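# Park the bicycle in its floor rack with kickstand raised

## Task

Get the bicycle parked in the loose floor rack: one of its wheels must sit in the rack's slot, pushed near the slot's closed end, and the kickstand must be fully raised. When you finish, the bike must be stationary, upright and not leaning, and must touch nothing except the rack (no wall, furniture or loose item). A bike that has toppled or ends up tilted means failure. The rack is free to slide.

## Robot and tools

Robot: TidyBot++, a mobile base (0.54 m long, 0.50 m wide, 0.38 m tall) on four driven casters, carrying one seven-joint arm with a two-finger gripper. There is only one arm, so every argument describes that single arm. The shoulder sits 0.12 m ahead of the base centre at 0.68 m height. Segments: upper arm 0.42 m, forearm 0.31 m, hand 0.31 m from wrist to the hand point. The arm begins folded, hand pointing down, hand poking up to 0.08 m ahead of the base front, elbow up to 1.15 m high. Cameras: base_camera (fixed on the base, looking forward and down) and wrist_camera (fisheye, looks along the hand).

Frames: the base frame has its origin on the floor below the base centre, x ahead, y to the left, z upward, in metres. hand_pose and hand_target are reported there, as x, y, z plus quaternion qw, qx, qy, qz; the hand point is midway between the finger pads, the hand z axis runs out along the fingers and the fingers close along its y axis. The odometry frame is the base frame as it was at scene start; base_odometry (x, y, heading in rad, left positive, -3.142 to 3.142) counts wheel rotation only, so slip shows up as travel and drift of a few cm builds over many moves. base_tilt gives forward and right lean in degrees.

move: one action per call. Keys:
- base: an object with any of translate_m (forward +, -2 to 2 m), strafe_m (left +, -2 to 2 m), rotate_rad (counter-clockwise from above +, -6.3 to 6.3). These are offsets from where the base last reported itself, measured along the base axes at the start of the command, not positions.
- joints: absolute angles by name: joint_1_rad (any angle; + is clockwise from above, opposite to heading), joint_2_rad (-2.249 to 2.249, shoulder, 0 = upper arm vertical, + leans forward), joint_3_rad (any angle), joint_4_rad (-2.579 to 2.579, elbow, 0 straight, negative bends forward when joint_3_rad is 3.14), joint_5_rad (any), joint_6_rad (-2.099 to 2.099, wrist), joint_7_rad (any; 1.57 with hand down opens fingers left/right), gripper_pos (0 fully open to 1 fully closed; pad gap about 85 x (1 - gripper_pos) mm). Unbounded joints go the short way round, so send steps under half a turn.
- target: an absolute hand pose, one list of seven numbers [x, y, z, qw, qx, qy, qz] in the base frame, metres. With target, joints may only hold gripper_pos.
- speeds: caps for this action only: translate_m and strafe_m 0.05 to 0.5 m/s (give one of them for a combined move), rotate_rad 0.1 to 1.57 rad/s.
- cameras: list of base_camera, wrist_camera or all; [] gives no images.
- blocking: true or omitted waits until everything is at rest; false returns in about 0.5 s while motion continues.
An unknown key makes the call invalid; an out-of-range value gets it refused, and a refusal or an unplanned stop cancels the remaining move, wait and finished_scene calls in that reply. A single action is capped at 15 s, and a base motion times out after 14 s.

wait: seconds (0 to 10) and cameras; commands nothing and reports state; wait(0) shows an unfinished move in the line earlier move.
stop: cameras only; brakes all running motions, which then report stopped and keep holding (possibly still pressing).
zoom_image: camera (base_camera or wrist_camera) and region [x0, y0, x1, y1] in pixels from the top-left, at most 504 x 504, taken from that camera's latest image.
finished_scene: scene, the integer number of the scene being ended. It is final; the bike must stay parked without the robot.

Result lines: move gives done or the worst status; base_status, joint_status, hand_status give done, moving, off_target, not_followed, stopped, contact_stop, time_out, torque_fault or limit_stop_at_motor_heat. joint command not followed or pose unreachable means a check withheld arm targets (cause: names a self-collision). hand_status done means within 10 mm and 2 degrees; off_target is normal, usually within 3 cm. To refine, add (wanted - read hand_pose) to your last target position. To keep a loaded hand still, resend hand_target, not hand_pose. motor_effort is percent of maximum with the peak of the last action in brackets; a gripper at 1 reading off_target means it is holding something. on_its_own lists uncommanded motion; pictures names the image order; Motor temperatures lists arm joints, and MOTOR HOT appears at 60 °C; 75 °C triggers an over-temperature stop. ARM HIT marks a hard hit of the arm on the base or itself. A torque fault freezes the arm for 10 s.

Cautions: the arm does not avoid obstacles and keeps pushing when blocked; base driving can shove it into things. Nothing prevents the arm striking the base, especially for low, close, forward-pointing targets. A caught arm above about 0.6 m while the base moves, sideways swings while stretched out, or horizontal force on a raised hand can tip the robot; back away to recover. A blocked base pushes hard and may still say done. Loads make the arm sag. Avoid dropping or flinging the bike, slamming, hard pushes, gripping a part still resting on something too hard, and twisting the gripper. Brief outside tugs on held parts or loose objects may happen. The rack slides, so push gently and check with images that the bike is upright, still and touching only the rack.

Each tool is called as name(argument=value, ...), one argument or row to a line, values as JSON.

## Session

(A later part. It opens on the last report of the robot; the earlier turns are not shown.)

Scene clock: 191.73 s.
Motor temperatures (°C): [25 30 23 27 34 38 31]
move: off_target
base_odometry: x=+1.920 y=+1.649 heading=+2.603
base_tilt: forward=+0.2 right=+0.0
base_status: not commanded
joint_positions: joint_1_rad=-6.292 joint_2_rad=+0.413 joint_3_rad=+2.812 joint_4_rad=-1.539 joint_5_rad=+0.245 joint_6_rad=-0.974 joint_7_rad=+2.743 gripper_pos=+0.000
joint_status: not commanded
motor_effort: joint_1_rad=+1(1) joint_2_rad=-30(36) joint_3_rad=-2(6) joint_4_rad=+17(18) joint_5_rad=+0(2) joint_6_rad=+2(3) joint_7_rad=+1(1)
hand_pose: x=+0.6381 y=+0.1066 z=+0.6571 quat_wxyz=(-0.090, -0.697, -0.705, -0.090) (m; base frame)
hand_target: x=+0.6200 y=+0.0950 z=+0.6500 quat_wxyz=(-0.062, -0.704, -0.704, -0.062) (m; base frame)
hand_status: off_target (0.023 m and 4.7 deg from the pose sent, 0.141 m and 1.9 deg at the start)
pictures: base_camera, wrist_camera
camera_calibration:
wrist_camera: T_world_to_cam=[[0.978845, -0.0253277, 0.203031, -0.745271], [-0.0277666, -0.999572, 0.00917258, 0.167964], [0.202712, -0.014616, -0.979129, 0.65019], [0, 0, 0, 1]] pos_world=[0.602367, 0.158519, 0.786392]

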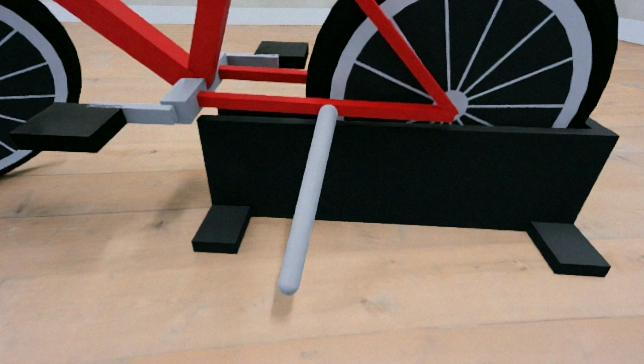

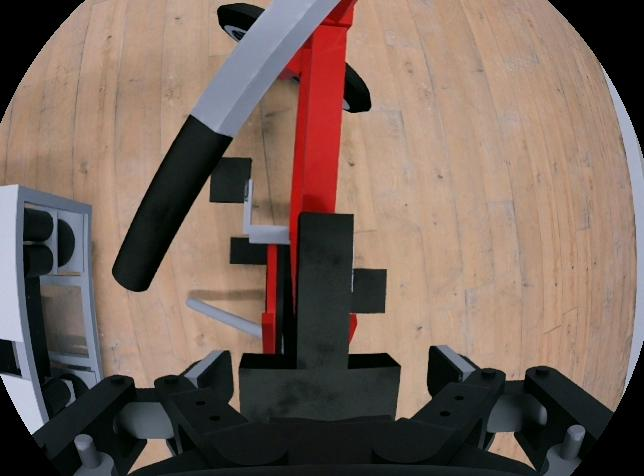

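move(
  target=[0.55, 0.05, 0.80, 0.0616, 0.7044, 0.7044, 0.0617],
  cameras=[],
)

move(
  base={"translate_m": -0.3, "strafe_m": 0.08},
  joints={"joint_1_rad": 0, "joint_2_rad": 0.3, "joint_3_rad": 3.14, "joint_4_rad": -2.2, "joint_5_rad": 0, "joint_6_rad": -0.2, "joint_7_rad": 1.57, "gripper_pos": 1.0},
)

Scene clock: 194.60 s.
Motor temperatures (°C): [25 30 23 27 34 38 31]
move: off_target
base_odometry: x=+1.920 y=+1.649 heading=+2.603
base_tilt: forward=+0.2 right=+0.0
base_status: not commanded
joint_positions: joint_1_rad=-6.286 joint_2_rad=+0.156 joint_3_rad=+2.942 joint_4_rad=-1.388 joint_5_rad=+0.108 joint_6_rad=-1.357 joint_7_rad=+2.935 gripper_pos=+0.000
joint_status: not commanded
motor_effort: joint_1_rad=+1(1) joint_2_rad=-23(33) joint_3_rad=-1(3) joint_4_rad=+18(19) joint_5_rad=+1(3) joint_6_rad=+2(3) joint_7_rad=+1(1)
hand_pose: x=+0.5681 y=+0.0558 z=+0.8060 quat_wxyz=(-0.099, -0.701, -0.701, -0.081) (m; base frame)
hand_target: x=+0.5500 y=+0.0500 z=+0.8000 quat_wxyz=(-0.062, -0.704, -0.704, -0.062) (m; base frame)
hand_status: off_target (0.020 m and 4.8 deg from the pose sent, 0.177 m and 4.7 deg at the start)
pictures: none
No camera images: "cameras" was empty.

Scene clock: 197.13 s.
Motor temperatures (°C): [25 30 23 27 34 38 31]
move: done
base_odometry: x=+2.137 y=+1.427 heading=+2.604
base_tilt: forward=+0.2 right=+0.0
base_status: done
joint_positions: joint_1_rad=-6.285 joint_2_rad=+0.274 joint_3_rad=+3.112 joint_4_rad=-2.186 joint_5_rad=+0.052 joint_6_rad=-0.277 joint_7_rad=+1.618 gripper_pos=+0.999
joint_status: all done
motor_effort: joint_1_rad=+1(2) joint_2_rad=-22(27) joint_3_rad=+0(2) joint_4_rad=+13(20) joint_5_rad=+0(2) joint_6_rad=+4(4) joint_7_rad=+1(2)
hand_pose: x=+0.5532 y=+0.0111 z=+0.5567 quat_wxyz=(-0.010, -0.978, -0.060, -0.201) (m; base frame)
hand_target: x=+0.5645 y=+0.0021 z=+0.5505 quat_wxyz=(+0.000, -0.976, +0.000, -0.219) (m; base frame)
hand_status: not commanded
pictures: base_camera, wrist_camera
camera_calibration:
wrist_camera: T_world_to_cam=[[0.0998017, -0.994847, -0.0178727, -0.0241962], [-0.922517, -0.0857852, -0.376303, 0.770417], [0.372831, 0.0540436, -0.926324, 0.443425], [0, 0, 0, 1]] pos_world=[0.547815, 0.0180546, 0.700234]

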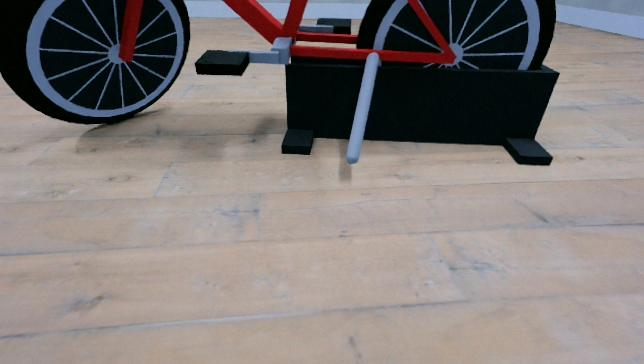

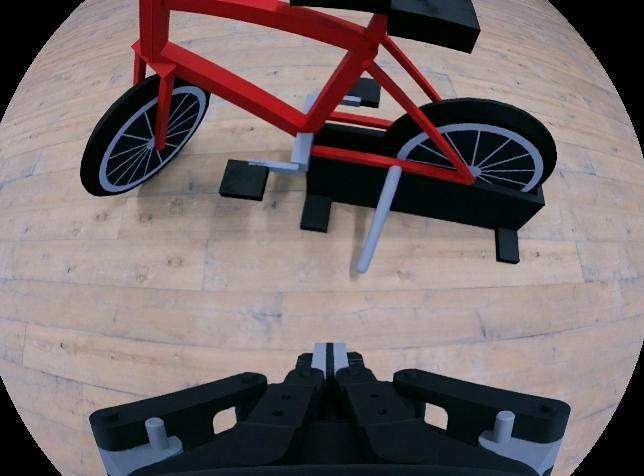

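move(
  joints={"joint_1_rad": 0, "joint_2_rad": 1.75, "joint_3_rad": 3.14, "joint_4_rad": -1.42, "joint_5_rad": 0, "joint_6_rad": 0.9, "joint_7_rad": 1.57},
)

Scene clock: 200.37 s.
Motor temperatures (°C): [25 30 23 27 34 38 31]
move: done
base_odometry: x=+2.137 y=+1.427 heading=+2.604
base_tilt: forward=+0.3 right=+0.0
base_status: not commanded
joint_positions: joint_1_rad=-6.285 joint_2_rad=+1.723 joint_3_rad=+3.113 joint_4_rad=-1.435 joint_5_rad=+0.051 joint_6_rad=+0.820 joint_7_rad=+1.616 gripper_pos=+0.999
joint_status: all done
motor_effort: joint_1_rad=+1(2) joint_2_rad=-40(45) joint_3_rad=-2(3) joint_4_rad=+4(14) joint_5_rad=+2(2) joint_6_rad=+6(7) joint_7_rad=+1(2)
hand_pose: x=+0.7534 y=+0.0284 z=+0.0884 quat_wxyz=(+0.014, -0.919, -0.037, -0.392) (m; base frame)
hand_target: x=+0.7624 y=+0.0021 z=+0.0923 quat_wxyz=(+0.001, -0.907, +0.001, -0.422) (m; base frame)
hand_status: not commanded
pictures: base_camera, wrist_camera
camera_calibration:
wrist_camera: T_world_to_cam=[[0.0907958, -0.994142, -0.0586341, -0.0249109], [-0.705623, -0.0226744, -0.708224, 0.644497], [0.702746, 0.105677, -0.703548, -0.335715], [0, 0, 0, 1]] pos_world=[0.692956, 0.025326, 0.218796]

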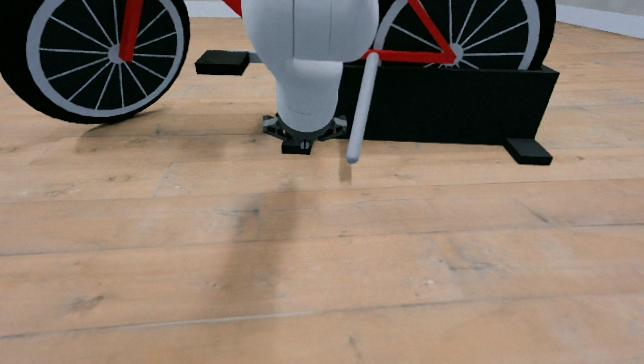

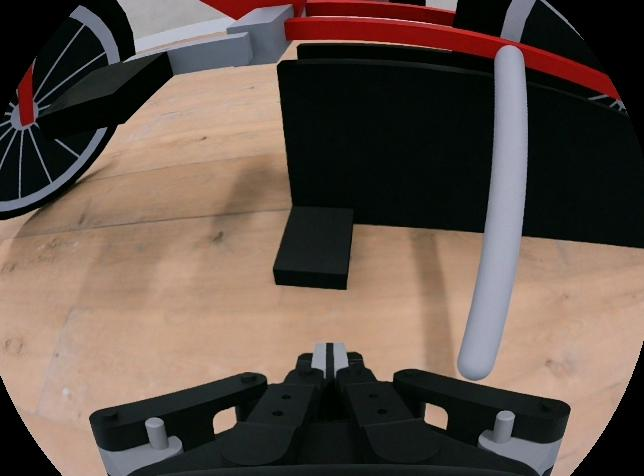

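move(
  base={"translate_m": 0.085},
  speeds={"translate_m": 0.15},
)

Scene clock: 202.40 s.
Motor temperatures (°C): [25 30 23 27 34 38 31]
move: done
base_odometry: x=+2.064 y=+1.470 heading=+2.604
base_tilt: forward=+0.3 right=+0.0
base_status: done
joint_positions: joint_1_rad=-6.285 joint_2_rad=+1.728 joint_3_rad=+3.114 joint_4_rad=-1.426 joint_5_rad=+0.050 joint_6_rad=+0.825 joint_7_rad=+1.616 gripper_pos=+0.999
joint_status: not commanded
motor_effort: joint_1_rad=+1(1) joint_2_rad=-41(42) joint_3_rad=-2(2) joint_4_rad=+4(6) joint_5_rad=+1(2) joint_6_rad=+6(7) joint_7_rad=+1(1)
hand_pose: x=+0.7567 y=+0.0274 z=+0.0887 quat_wxyz=(+0.013, -0.917, -0.037, -0.396) (m; base frame)
hand_target: x=+0.7624 y=+0.0021 z=+0.0923 quat_wxyz=(+0.001, -0.907, +0.001, -0.422) (m; base frame)
hand_status: not commanded
pictures: base_camera, wrist_camera
camera_calibration:
wrist_camera: T_world_to_cam=[[0.0897604, -0.994349, -0.0566764, -0.0256055], [-0.698713, -0.0223162, -0.715054, 0.642418], [0.709749, 0.103784, -0.696768, -0.343576], [0, 0, 0, 1]] pos_world=[0.695017, 0.0245332, 0.21852]

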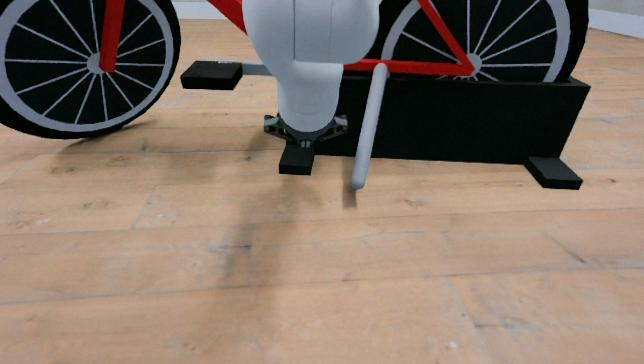

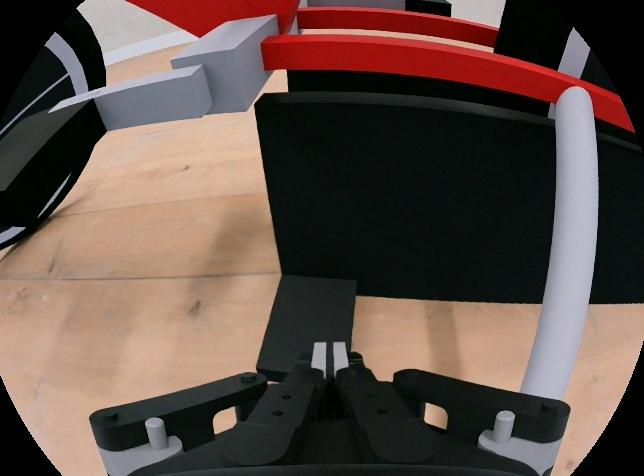

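move(
  base={"strafe_m": -0.08},
  speeds={"strafe_m": 0.1},
)

Scene clock: 203.93 s.
Motor temperatures (°C): [25 30 23 27 34 38 31]
move: done
base_odometry: x=+2.105 y=+1.539 heading=+2.604
base_tilt: forward=+0.2 right=+0.1
base_status: done
joint_positions: joint_1_rad=-6.292 joint_2_rad=+1.728 joint_3_rad=+3.118 joint_4_rad=-1.426 joint_5_rad=+0.046 joint_6_rad=+0.826 joint_7_rad=+1.615 gripper_pos=+0.999
joint_status: not commanded
motor_effort: joint_1_rad=+3(8) joint_2_rad=-41(42) joint_3_rad=+0(5) joint_4_rad=+5(6) joint_5_rad=+0(4) joint_6_rad=+6(7) joint_7_rad=+1(1)
hand_pose: x=+0.7566 y=+0.0288 z=+0.0885 quat_wxyz=(+0.012, -0.917, -0.039, -0.396) (m; base frame)
hand_target: x=+0.7624 y=+0.0021 z=+0.0923 quat_wxyz=(+0.001, -0.907, +0.001, -0.422) (m; base frame)
hand_status: not commanded
pictures: base_camera, wrist_camera
camera_calibration:
wrist_camera: T_world_to_cam=[[0.0924916, -0.994299, -0.0530604, -0.0266516], [-0.698662, -0.026838, -0.714948, 0.642313], [0.709448, 0.103198, -0.697161, -0.343447], [0, 0, 0, 1]] pos_world=[0.694883, 0.0261819, 0.218368]

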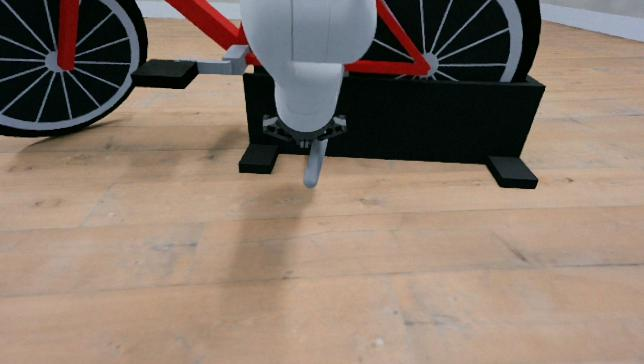

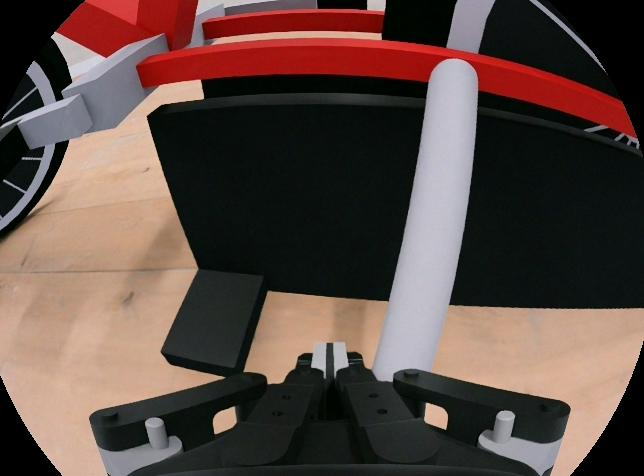

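move(
  base={"strafe_m": -0.05},
  speeds={"strafe_m": 0.08},
)

Scene clock: 205.17 s.
Motor temperatures (°C): [25 30 23 27 34 38 31]
move: done
base_odometry: x=+2.130 y=+1.582 heading=+2.605
base_tilt: forward=+0.2 right=+0.0
base_status: done
joint_positions: joint_1_rad=-6.353 joint_2_rad=+1.728 joint_3_rad=+3.100 joint_4_rad=-1.424 joint_5_rad=+0.046 joint_6_rad=+0.830 joint_7_rad=+1.615 gripper_pos=+0.999
joint_status: not commanded
motor_effort: joint_1_rad=+14(15) joint_2_rad=-40(41) joint_3_rad=+8(10) joint_4_rad=+2(5) joint_5_rad=-6(8) joint_6_rad=+5(6) joint_7_rad=+1(1)
hand_pose: x=+0.7553 y=+0.0763 z=+0.0908 quat_wxyz=(+0.032, -0.914, -0.062, -0.399) (m; base frame)
hand_target: x=+0.7624 y=+0.0021 z=+0.0923 quat_wxyz=(+0.001, -0.907, +0.001, -0.422) (m; base frame)
hand_status: not commanded
pictures: base_camera, wrist_camera
camera_calibration:
wrist_camera: T_world_to_cam=[[0.149942, -0.986178, -0.0704972, -0.0215841], [-0.691928, -0.0537368, -0.719964, 0.641715], [0.706224, 0.156732, -0.690422, -0.348132], [0, 0, 0, 1]] pos_world=[0.693117, 0.0677615, 0.220132]

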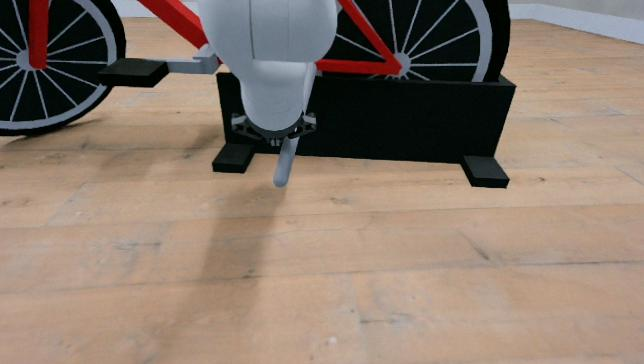

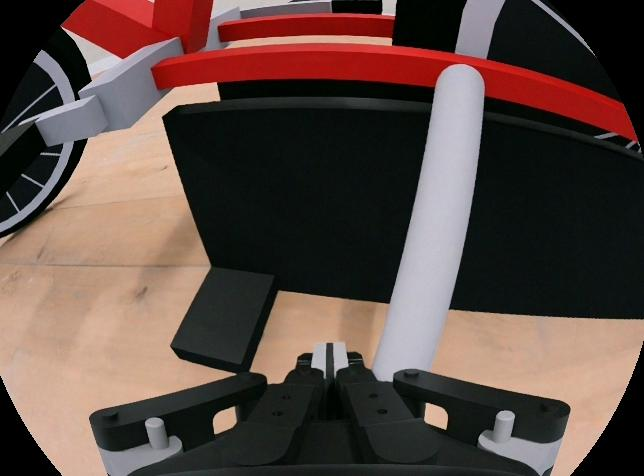

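move(
  base={"strafe_m": -0.05},
  speeds={"strafe_m": 0.08},
)

Scene clock: 206.47 s.
Motor temperatures (°C): [25 30 23 27 34 38 31]
move: done
base_odometry: x=+2.155 y=+1.625 heading=+2.605
base_tilt: forward=+0.3 right=+0.0
base_status: done
joint_positions: joint_1_rad=-6.393 joint_2_rad=+1.729 joint_3_rad=+3.076 joint_4_rad=-1.422 joint_5_rad=+0.047 joint_6_rad=+0.834 joint_7_rad=+1.614 gripper_pos=+0.999
joint_status: not commanded
motor_effort: joint_1_rad=+20(22) joint_2_rad=-40(42) joint_3_rad=+12(14) joint_4_rad=+6(6) joint_5_rad=-10(12) joint_6_rad=+6(8) joint_7_rad=+1(1)
hand_pose: x=+0.7520 y=+0.1136 z=+0.0927 quat_wxyz=(+0.050, -0.912, -0.073, -0.400) (m; base frame)
hand_target: x=+0.7624 y=+0.0021 z=+0.0923 quat_wxyz=(+0.001, -0.907, +0.001, -0.422) (m; base frame)
hand_status: not commanded
pictures: base_camera, wrist_camera
camera_calibration:
wrist_camera: T_world_to_cam=[[0.185676, -0.978037, -0.094697, -0.00969731], [-0.687964, -0.0605829, -0.723212, 0.640959], [0.701591, 0.199431, -0.684103, -0.352291], [0, 0, 0, 1]] pos_world=[0.689922, 0.0996046, 0.221627]

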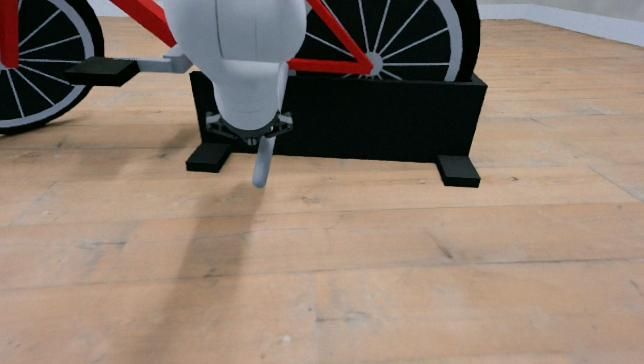

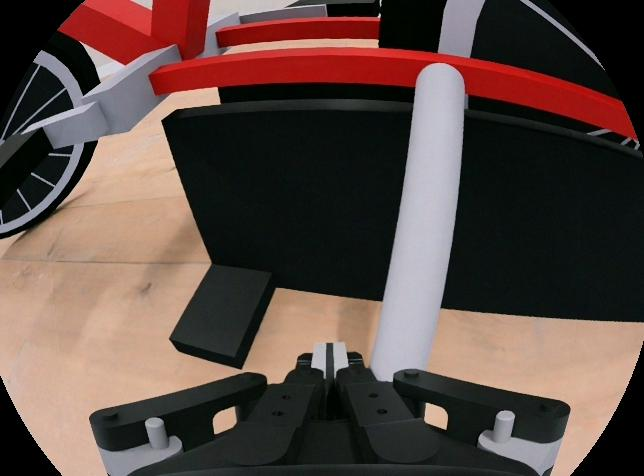

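zoom_image(
  camera="wrist_camera",
  region=[250, 280, 450, 440],
)

zoom_image(
  camera="base_camera",
  region=[170, 40, 330, 200],
)

Scaled by 2.520.

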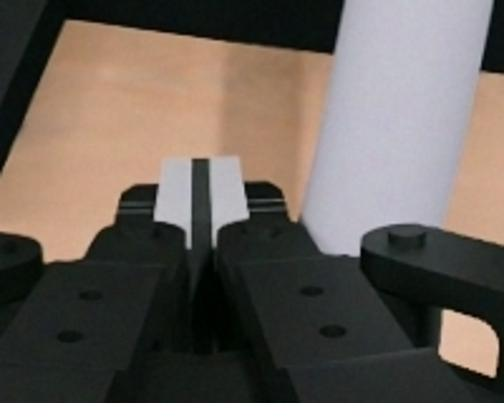

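Scaled by 3.150.

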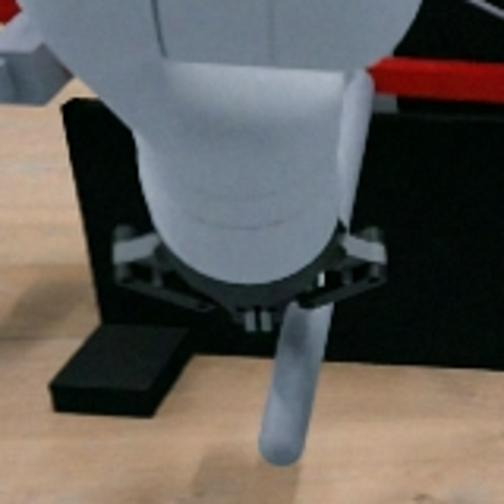

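move(
  base={"strafe_m": 0.13},
  cameras=[],
)

move(
  base={"translate_m": -0.02},
  joints={"joint_1_rad": 0.03, "joint_2_rad": 1.86, "joint_4_rad": -1.28, "joint_6_rad": 0.85},
)

Scene clock: 210.53 s.
Motor temperatures (°C): [25 30 23 27 34 38 31]
move: done
base_odometry: x=+2.089 y=+1.513 heading=+2.605
base_tilt: forward=+0.2 right=+0.0
base_status: done
joint_positions: joint_1_rad=-6.290 joint_2_rad=+1.729 joint_3_rad=+3.125 joint_4_rad=-1.421 joint_5_rad=+0.025 joint_6_rad=+0.836 joint_7_rad=+1.614 gripper_pos=+0.999
joint_status: not commanded
motor_effort: joint_1_rad=+1(18) joint_2_rad=-41(41) joint_3_rad=-2(12) joint_4_rad=+5(7) joint_5_rad=+1(9) joint_6_rad=+6(7) joint_7_rad=+1(1)
hand_pose: x=+0.7610 y=+0.0197 z=+0.0910 quat_wxyz=(+0.005, -0.915, -0.030, -0.402) (m; base frame)
hand_target: x=+0.7624 y=+0.0021 z=+0.0923 quat_wxyz=(+0.001, -0.907, +0.001, -0.422) (m; base frame)
hand_status: not commanded
pictures: none
No camera images: "cameras" was empty.

Scene clock: 211.67 s.
Motor temperatures (°C): [25 30 23 27 34 38 31]
move: off_target
base_odometry: x=+2.106 y=+1.503 heading=+2.605
base_tilt: forward=+0.2 right=+0.0
base_status: done
joint_positions: joint_1_rad=-6.278 joint_2_rad=+1.804 joint_3_rad=+3.125 joint_4_rad=-1.321 joint_5_rad=+0.025 joint_6_rad=+0.840 joint_7_rad=+1.614 gripper_pos=+0.999
joint_status: joint_2_rad off_target (ended at +1.804, target +1.860); joint_4_rad off_target (ended at -1.321, target -1.280); the others done
motor_effort: joint_1_rad=+2(4) joint_2_rad=-32(41) joint_3_rad=+0(2) joint_4_rad=+11(14) joint_5_rad=+1(2) joint_6_rad=+2(7) joint_7_rad=+0(1)
hand_pose: x=+0.7689 y=+0.0110 z=+0.0667 quat_wxyz=(+0.001, -0.909, -0.024, -0.416) (m; base frame)
hand_target: x=+0.7568 y=-0.0171 z=+0.0424 quat_wxyz=(-0.005, -0.911, +0.015, -0.413) (m; base frame)
hand_status: not commanded
pictures: base_camera, wrist_camera
camera_calibration:
wrist_camera: T_world_to_cam=[[0.0583599, -0.997321, -0.0441088, -0.0209264], [-0.667993, -0.00617735, -0.744142, 0.612964], [0.741876, 0.0728924, -0.666563, -0.39225], [0, 0, 0, 1]] pos_world=[0.701677, 0.0115082, 0.193749]

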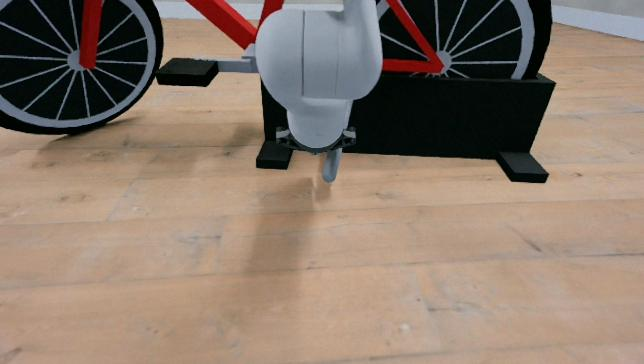

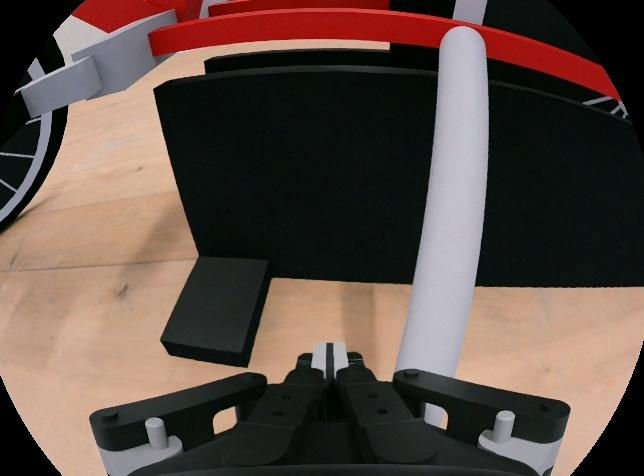

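move(
  joints={"joint_1_rad": 0.03, "joint_2_rad": 1.75, "joint_4_rad": -1.42, "joint_6_rad": 0.9},
  cameras=[],
)

move(
  base={"strafe_m": 0.07},
  cameras=[],
)

move(
  joints={"joint_1_rad": 0.03, "joint_2_rad": 1.87, "joint_4_rad": -1.28, "joint_6_rad": 0.82},
)

Scene clock: 213.07 s.
Motor temperatures (°C): [25 30 23 27 34 38 31]
move: done
base_odometry: x=+2.106 y=+1.503 heading=+2.605
base_tilt: forward=+0.2 right=+0.0
base_status: not commanded
joint_positions: joint_1_rad=-6.267 joint_2_rad=+1.756 joint_3_rad=+3.125 joint_4_rad=-1.407 joint_5_rad=+0.025 joint_6_rad=+0.840 joint_7_rad=+1.613 gripper_pos=+0.999
joint_status: all done
motor_effort: joint_1_rad=+1(4) joint_2_rad=-40(42) joint_3_rad=-2(2) joint_4_rad=+4(12) joint_5_rad=+1(2) joint_6_rad=+6(7) joint_7_rad=+1(1)
hand_pose: x=+0.7534 y=+0.0049 z=+0.0777 quat_wxyz=(+0.000, -0.917, -0.019, -0.398) (m; base frame)
hand_target: x=+0.7621 y=-0.0172 z=+0.0923 quat_wxyz=(-0.006, -0.906, +0.014, -0.422) (m; base frame)
hand_status: not commanded
pictures: none
No camera images: "cameras" was empty.

Scene clock: 214.27 s.
Motor temperatures (°C): [25 30 23 27 34 38 31]
move: done
base_odometry: x=+2.070 y=+1.442 heading=+2.605
base_tilt: forward=+0.2 right=+0.0
base_status: done
joint_positions: joint_1_rad=-6.260 joint_2_rad=+1.756 joint_3_rad=+3.125 joint_4_rad=-1.407 joint_5_rad=+0.025 joint_6_rad=+0.840 joint_7_rad=+1.613 gripper_pos=+0.999
joint_status: not commanded
motor_effort: joint_1_rad=+1(5) joint_2_rad=-41(41) joint_3_rad=-1(3) joint_4_rad=+4(5) joint_5_rad=+2(2) joint_6_rad=+7(7) joint_7_rad=+1(1)
hand_pose: x=+0.7537 y=+0.0005 z=+0.0781 quat_wxyz=(-0.001, -0.917, -0.016, -0.399) (m; base frame)
hand_target: x=+0.7621 y=-0.0172 z=+0.0923 quat_wxyz=(-0.006, -0.906, +0.014, -0.422) (m; base frame)
hand_status: not commanded
pictures: none
No camera images: "cameras" was empty.

Scene clock: 215.57 s.
Motor temperatures (°C): [25 30 23 27 34 38 31]
move: done
base_odometry: x=+2.070 y=+1.442 heading=+2.605
base_tilt: forward=+0.3 right=+0.0
base_status: not commanded
joint_positions: joint_1_rad=-6.260 joint_2_rad=+1.847 joint_3_rad=+3.125 joint_4_rad=-1.292 joint_5_rad=+0.025 joint_6_rad=+0.840 joint_7_rad=+1.613 gripper_pos=+0.999
joint_status: all done
motor_effort: joint_1_rad=+1(1) joint_2_rad=-40(42) joint_3_rad=-1(2) joint_4_rad=+5(6) joint_5_rad=+1(2) joint_6_rad=+6(8) joint_7_rad=+1(1)
hand_pose: x=+0.7573 y=-0.0002 z=+0.0460 quat_wxyz=(-0.002, -0.912, -0.015, -0.409) (m; base frame)
hand_target: x=+0.7440 y=-0.0167 z=+0.0292 quat_wxyz=(-0.005, -0.919, +0.015, -0.395) (m; base frame)
hand_status: not commanded
pictures: base_camera, wrist_camera
camera_calibration:
wrist_camera: T_world_to_cam=[[0.039886, -0.998192, -0.0449598, -0.0182918], [-0.678146, 0.00600336, -0.734902, 0.597045], [0.733844, 0.0598017, -0.676681, -0.390035], [0, 0, 0, 1]] pos_world=[0.691838, 0.0014817, 0.174018]

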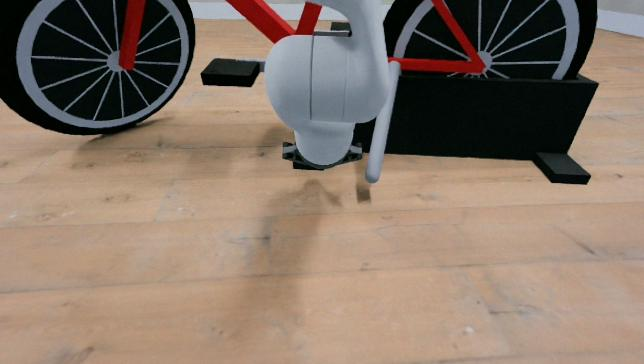

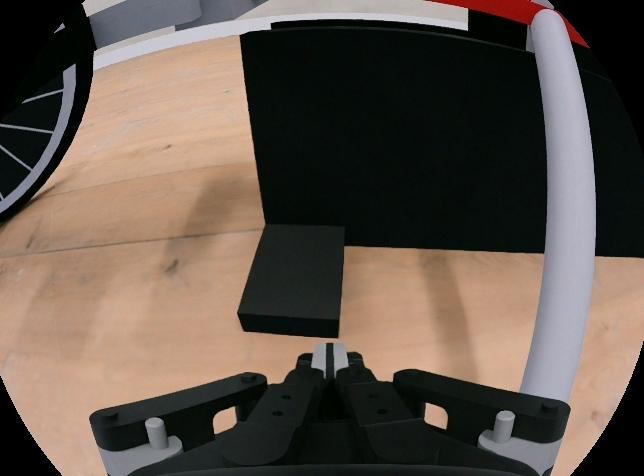

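move(
  base={"strafe_m": -0.14},
  speeds={"strafe_m": 0.1},
)

zoom_image(
  camera="base_camera",
  region=[200, 40, 400, 200],
)

Scene clock: 218.27 s.
Motor temperatures (°C): [25 30 23 27 34 38 31]
move: done
base_odometry: x=+2.142 y=+1.563 heading=+2.605
base_tilt: forward=+0.2 right=+0.0
base_status: done
joint_positions: joint_1_rad=-6.337 joint_2_rad=+1.847 joint_3_rad=+3.098 joint_4_rad=-1.298 joint_5_rad=+0.026 joint_6_rad=+0.840 joint_7_rad=+1.612 gripper_pos=+0.999
joint_status: not commanded
motor_effort: joint_1_rad=+16(18) joint_2_rad=-36(42) joint_3_rad=+9(10) joint_4_rad=+9(11) joint_5_rad=-7(8) joint_6_rad=+4(7) joint_7_rad=+1(1)
hand_pose: x=+0.7520 y=+0.0605 z=+0.0455 quat_wxyz=(+0.024, -0.912, -0.041, -0.406) (m; base frame)
hand_target: x=+0.7440 y=-0.0167 z=+0.0292 quat_wxyz=(-0.005, -0.919, +0.015, -0.395) (m; base frame)
hand_status: not commanded
pictures: base_camera, wrist_camera
camera_calibration:
wrist_camera: T_world_to_cam=[[0.108143, -0.991507, -0.0722392, -0.00805404], [-0.682169, -0.0211523, -0.730889, 0.597233], [0.723154, 0.128319, -0.678663, -0.386144], [0, 0, 0, 1]] pos_world=[0.687526, 0.054197, 0.173868]

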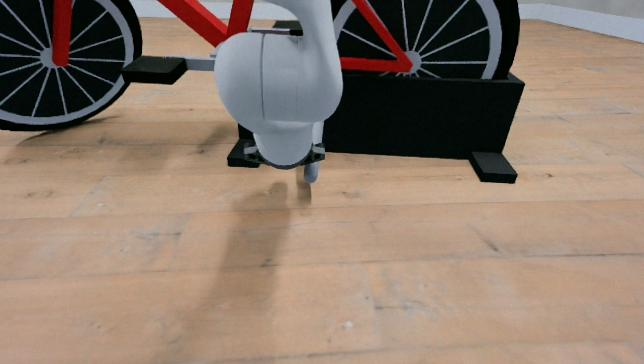

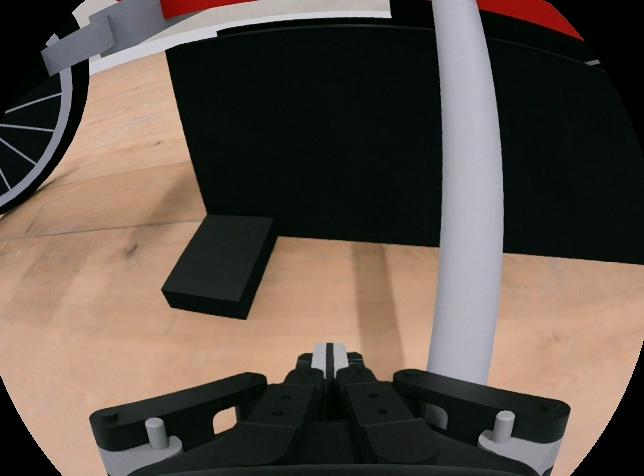

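Scaled by 2.520.

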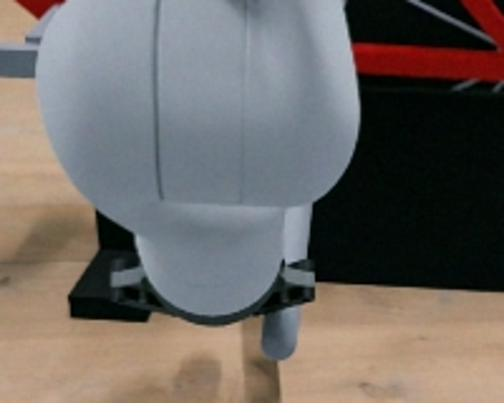

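move(
  base={"strafe_m": -0.07},
  speeds={"strafe_m": 0.1},
)

Scene clock: 219.70 s.
Motor temperatures (°C): [25 30 23 27 34 38 31]
move: done
base_odometry: x=+2.178 y=+1.623 heading=+2.605
base_tilt: forward=+0.2 right=+0.0
base_status: done
joint_positions: joint_1_rad=-6.328 joint_2_rad=+1.841 joint_3_rad=+3.094 joint_4_rad=-1.305 joint_5_rad=+0.026 joint_6_rad=+0.840 joint_7_rad=+1.612 gripper_pos=+0.999
joint_status: not commanded
motor_effort: joint_1_rad=+11(19) joint_2_rad=-36(37) joint_3_rad=+5(11) joint_4_rad=+7(12) joint_5_rad=-5(8) joint_6_rad=+4(5) joint_7_rad=+0(1)
hand_pose: x=+0.7530 y=+0.0570 z=+0.0482 quat_wxyz=(+0.025, -0.913, -0.036, -0.406) (m; base frame)
hand_target: x=+0.7440 y=-0.0167 z=+0.0292 quat_wxyz=(-0.005, -0.919, +0.015, -0.395) (m; base frame)
hand_status: not commanded
pictures: base_camera, wrist_camera
camera_calibration:
wrist_camera: T_world_to_cam=[[0.0982122, -0.992185, -0.0769578, -0.00362116], [-0.682838, -0.0109317, -0.730488, 0.599623], [0.723939, 0.124293, -0.678575, -0.384952], [0, 0, 0, 1]] pos_world=[0.688483, 0.0508087, 0.17652]

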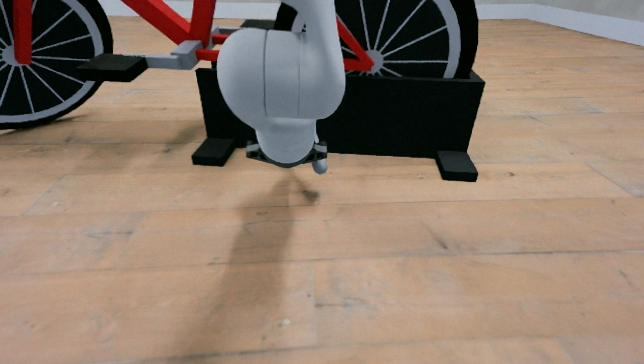

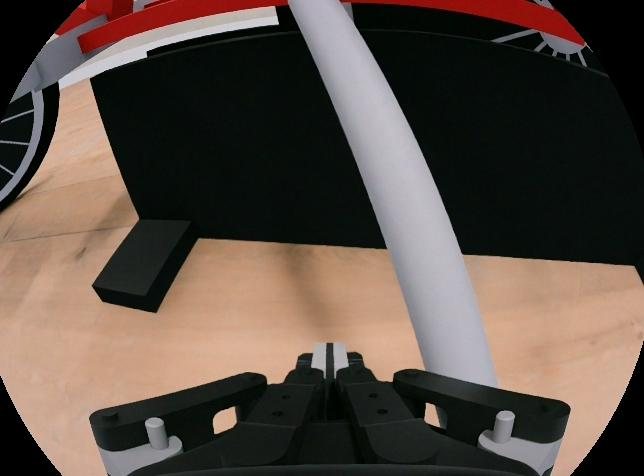

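move(
  base={"strafe_m": -0.05},
  speeds={"strafe_m": 0.1},
  joints={"joint_2_rad": 1.79, "joint_4_rad": -1.38, "joint_6_rad": 0.84},
)

Scene clock: 221.27 s.
Motor temperatures (°C): [25 30 23 27 34 38 31]
move: done
base_odometry: x=+2.204 y=+1.666 heading=+2.605
base_tilt: forward=+0.3 right=+0.0
base_status: done
joint_positions: joint_1_rad=-6.248 joint_2_rad=+1.798 joint_3_rad=+3.129 joint_4_rad=-1.371 joint_5_rad=+0.024 joint_6_rad=+0.840 joint_7_rad=+1.612 gripper_pos=+0.999
joint_status: all done
motor_effort: joint_1_rad=+1(15) joint_2_rad=-40(41) joint_3_rad=-1(8) joint_4_rad=+4(7) joint_5_rad=+1(6) joint_6_rad=+6(7) joint_7_rad=+1(1)
hand_pose: x=+0.7464 y=-0.0095 z=+0.0591 quat_wxyz=(-0.005, -0.918, -0.010, -0.395) (m; base frame)
hand_target: x=+0.7464 y=-0.0167 z=+0.0618 quat_wxyz=(-0.005, -0.919, +0.015, -0.395) (m; base frame)
hand_status: not commanded
pictures: base_camera, wrist_camera
camera_calibration:
wrist_camera: T_world_to_cam=[[0.0259874, -0.998675, -0.0444214, -0.0161728], [-0.69996, 0.013547, -0.714054, 0.614508], [0.713709, 0.0496496, -0.69868, -0.356423], [0, 0, 0, 1]] pos_world=[0.684934, -0.0067799, 0.189048]

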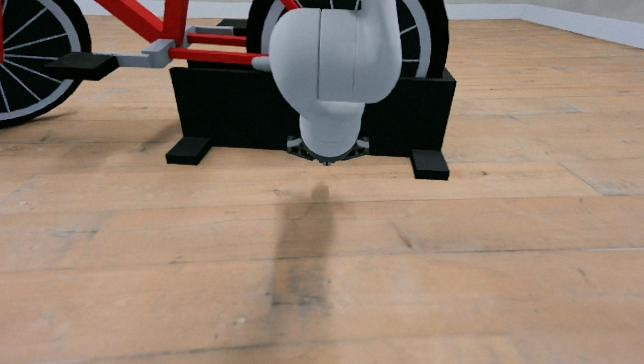

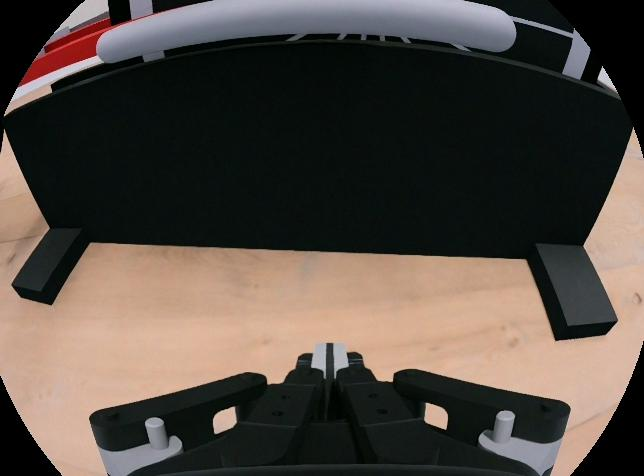

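move(
  base={"translate_m": -0.25},
  speeds={"translate_m": 0.25},
  cameras=[],
)

move(
  joints={"joint_1_rad": 0, "joint_2_rad": 0.3, "joint_3_rad": 3.14, "joint_4_rad": -2.2, "joint_5_rad": 0, "joint_6_rad": -0.1, "joint_7_rad": 1.57},
)

zoom_image(
  camera="base_camera",
  region=[160, 0, 500, 200],
)

Scene clock: 223.20 s.
Motor temperatures (°C): [25 30 23 27 34 38 31]
move: done
base_odometry: x=+2.419 y=+1.538 heading=+2.605
base_tilt: forward=+0.2 right=+0.0
base_status: done
joint_positions: joint_1_rad=-6.248 joint_2_rad=+1.786 joint_3_rad=+3.129 joint_4_rad=-1.376 joint_5_rad=+0.024 joint_6_rad=+0.840 joint_7_rad=+1.612 gripper_pos=+0.999
joint_status: not commanded
motor_effort: joint_1_rad=+1(2) joint_2_rad=-40(43) joint_3_rad=-2(2) joint_4_rad=+5(6) joint_5_rad=+1(2) joint_6_rad=+6(7) joint_7_rad=+1(1)
hand_pose: x=+0.7516 y=-0.0095 z=+0.0658 quat_wxyz=(-0.005, -0.917, -0.010, -0.399) (m; base frame)
hand_target: x=+0.7464 y=-0.0167 z=+0.0618 quat_wxyz=(-0.005, -0.919, +0.015, -0.395) (m; base frame)
hand_status: not commanded
pictures: none
No camera images: "cameras" was empty.

Scene clock: 225.93 s.
Motor temperatures (°C): [25 30 23 27 34 38 31]
move: done
base_odometry: x=+2.419 y=+1.538 heading=+2.605
base_tilt: forward=+0.2 right=+0.0
base_status: not commanded
joint_positions: joint_1_rad=-6.265 joint_2_rad=+0.307 joint_3_rad=+3.129 joint_4_rad=-2.185 joint_5_rad=+0.024 joint_6_rad=-0.030 joint_7_rad=+1.612 gripper_pos=+0.999
joint_status: all done
motor_effort: joint_1_rad=+1(2) joint_2_rad=-24(45) joint_3_rad=+0(2) joint_4_rad=+14(15) joint_5_rad=+2(2) joint_6_rad=+5(8) joint_7_rad=+1(2)
hand_pose: x=+0.6170 y=-0.0017 z=+0.5793 quat_wxyz=(-0.010, -0.952, -0.028, -0.305) (m; base frame)
hand_target: x=+0.5919 y=+0.0021 z=+0.5652 quat_wxyz=(+0.001, -0.964, +0.000, -0.267) (m; base frame)
hand_status: not commanded
pictures: base_camera, wrist_camera
camera_calibration:
wrist_camera: T_world_to_cam=[[0.0460175, -0.998555, -0.0277466, -0.00396071], [-0.823811, -0.0222254, -0.566428, 0.886067], [0.564993, 0.0489235, -0.823644, 0.263213], [0, 0, 0, 1]] pos_world=[0.58142, 0.00286083, 0.718577]

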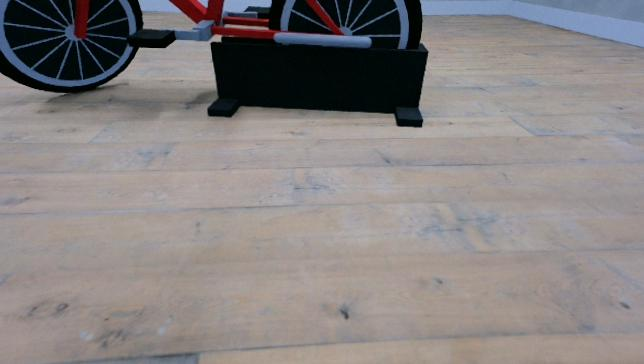

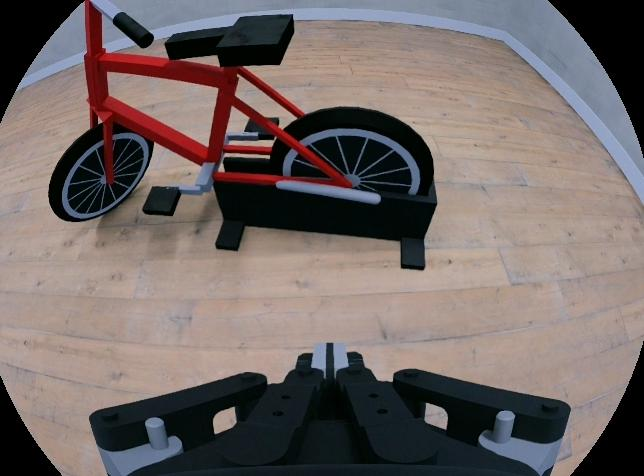

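Scaled by 1.482.

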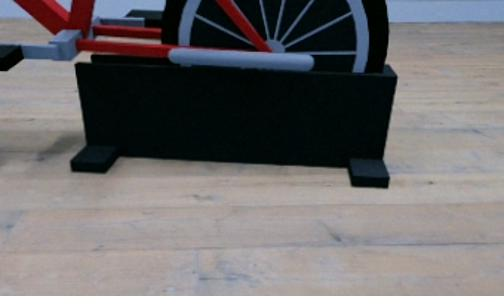

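zoom_image(
  camera="wrist_camera",
  region=[200, 90, 460, 280],
)

Scaled by 1.938.

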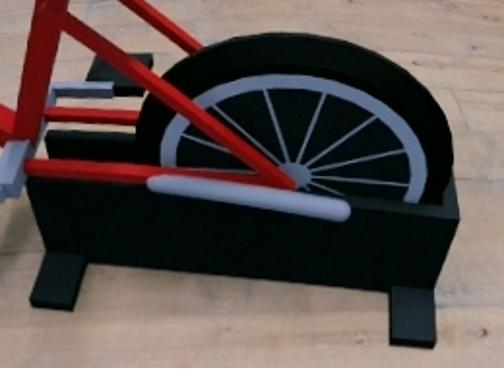

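finished_scene(
  scene=1,
)

The scene is finished: the task was done.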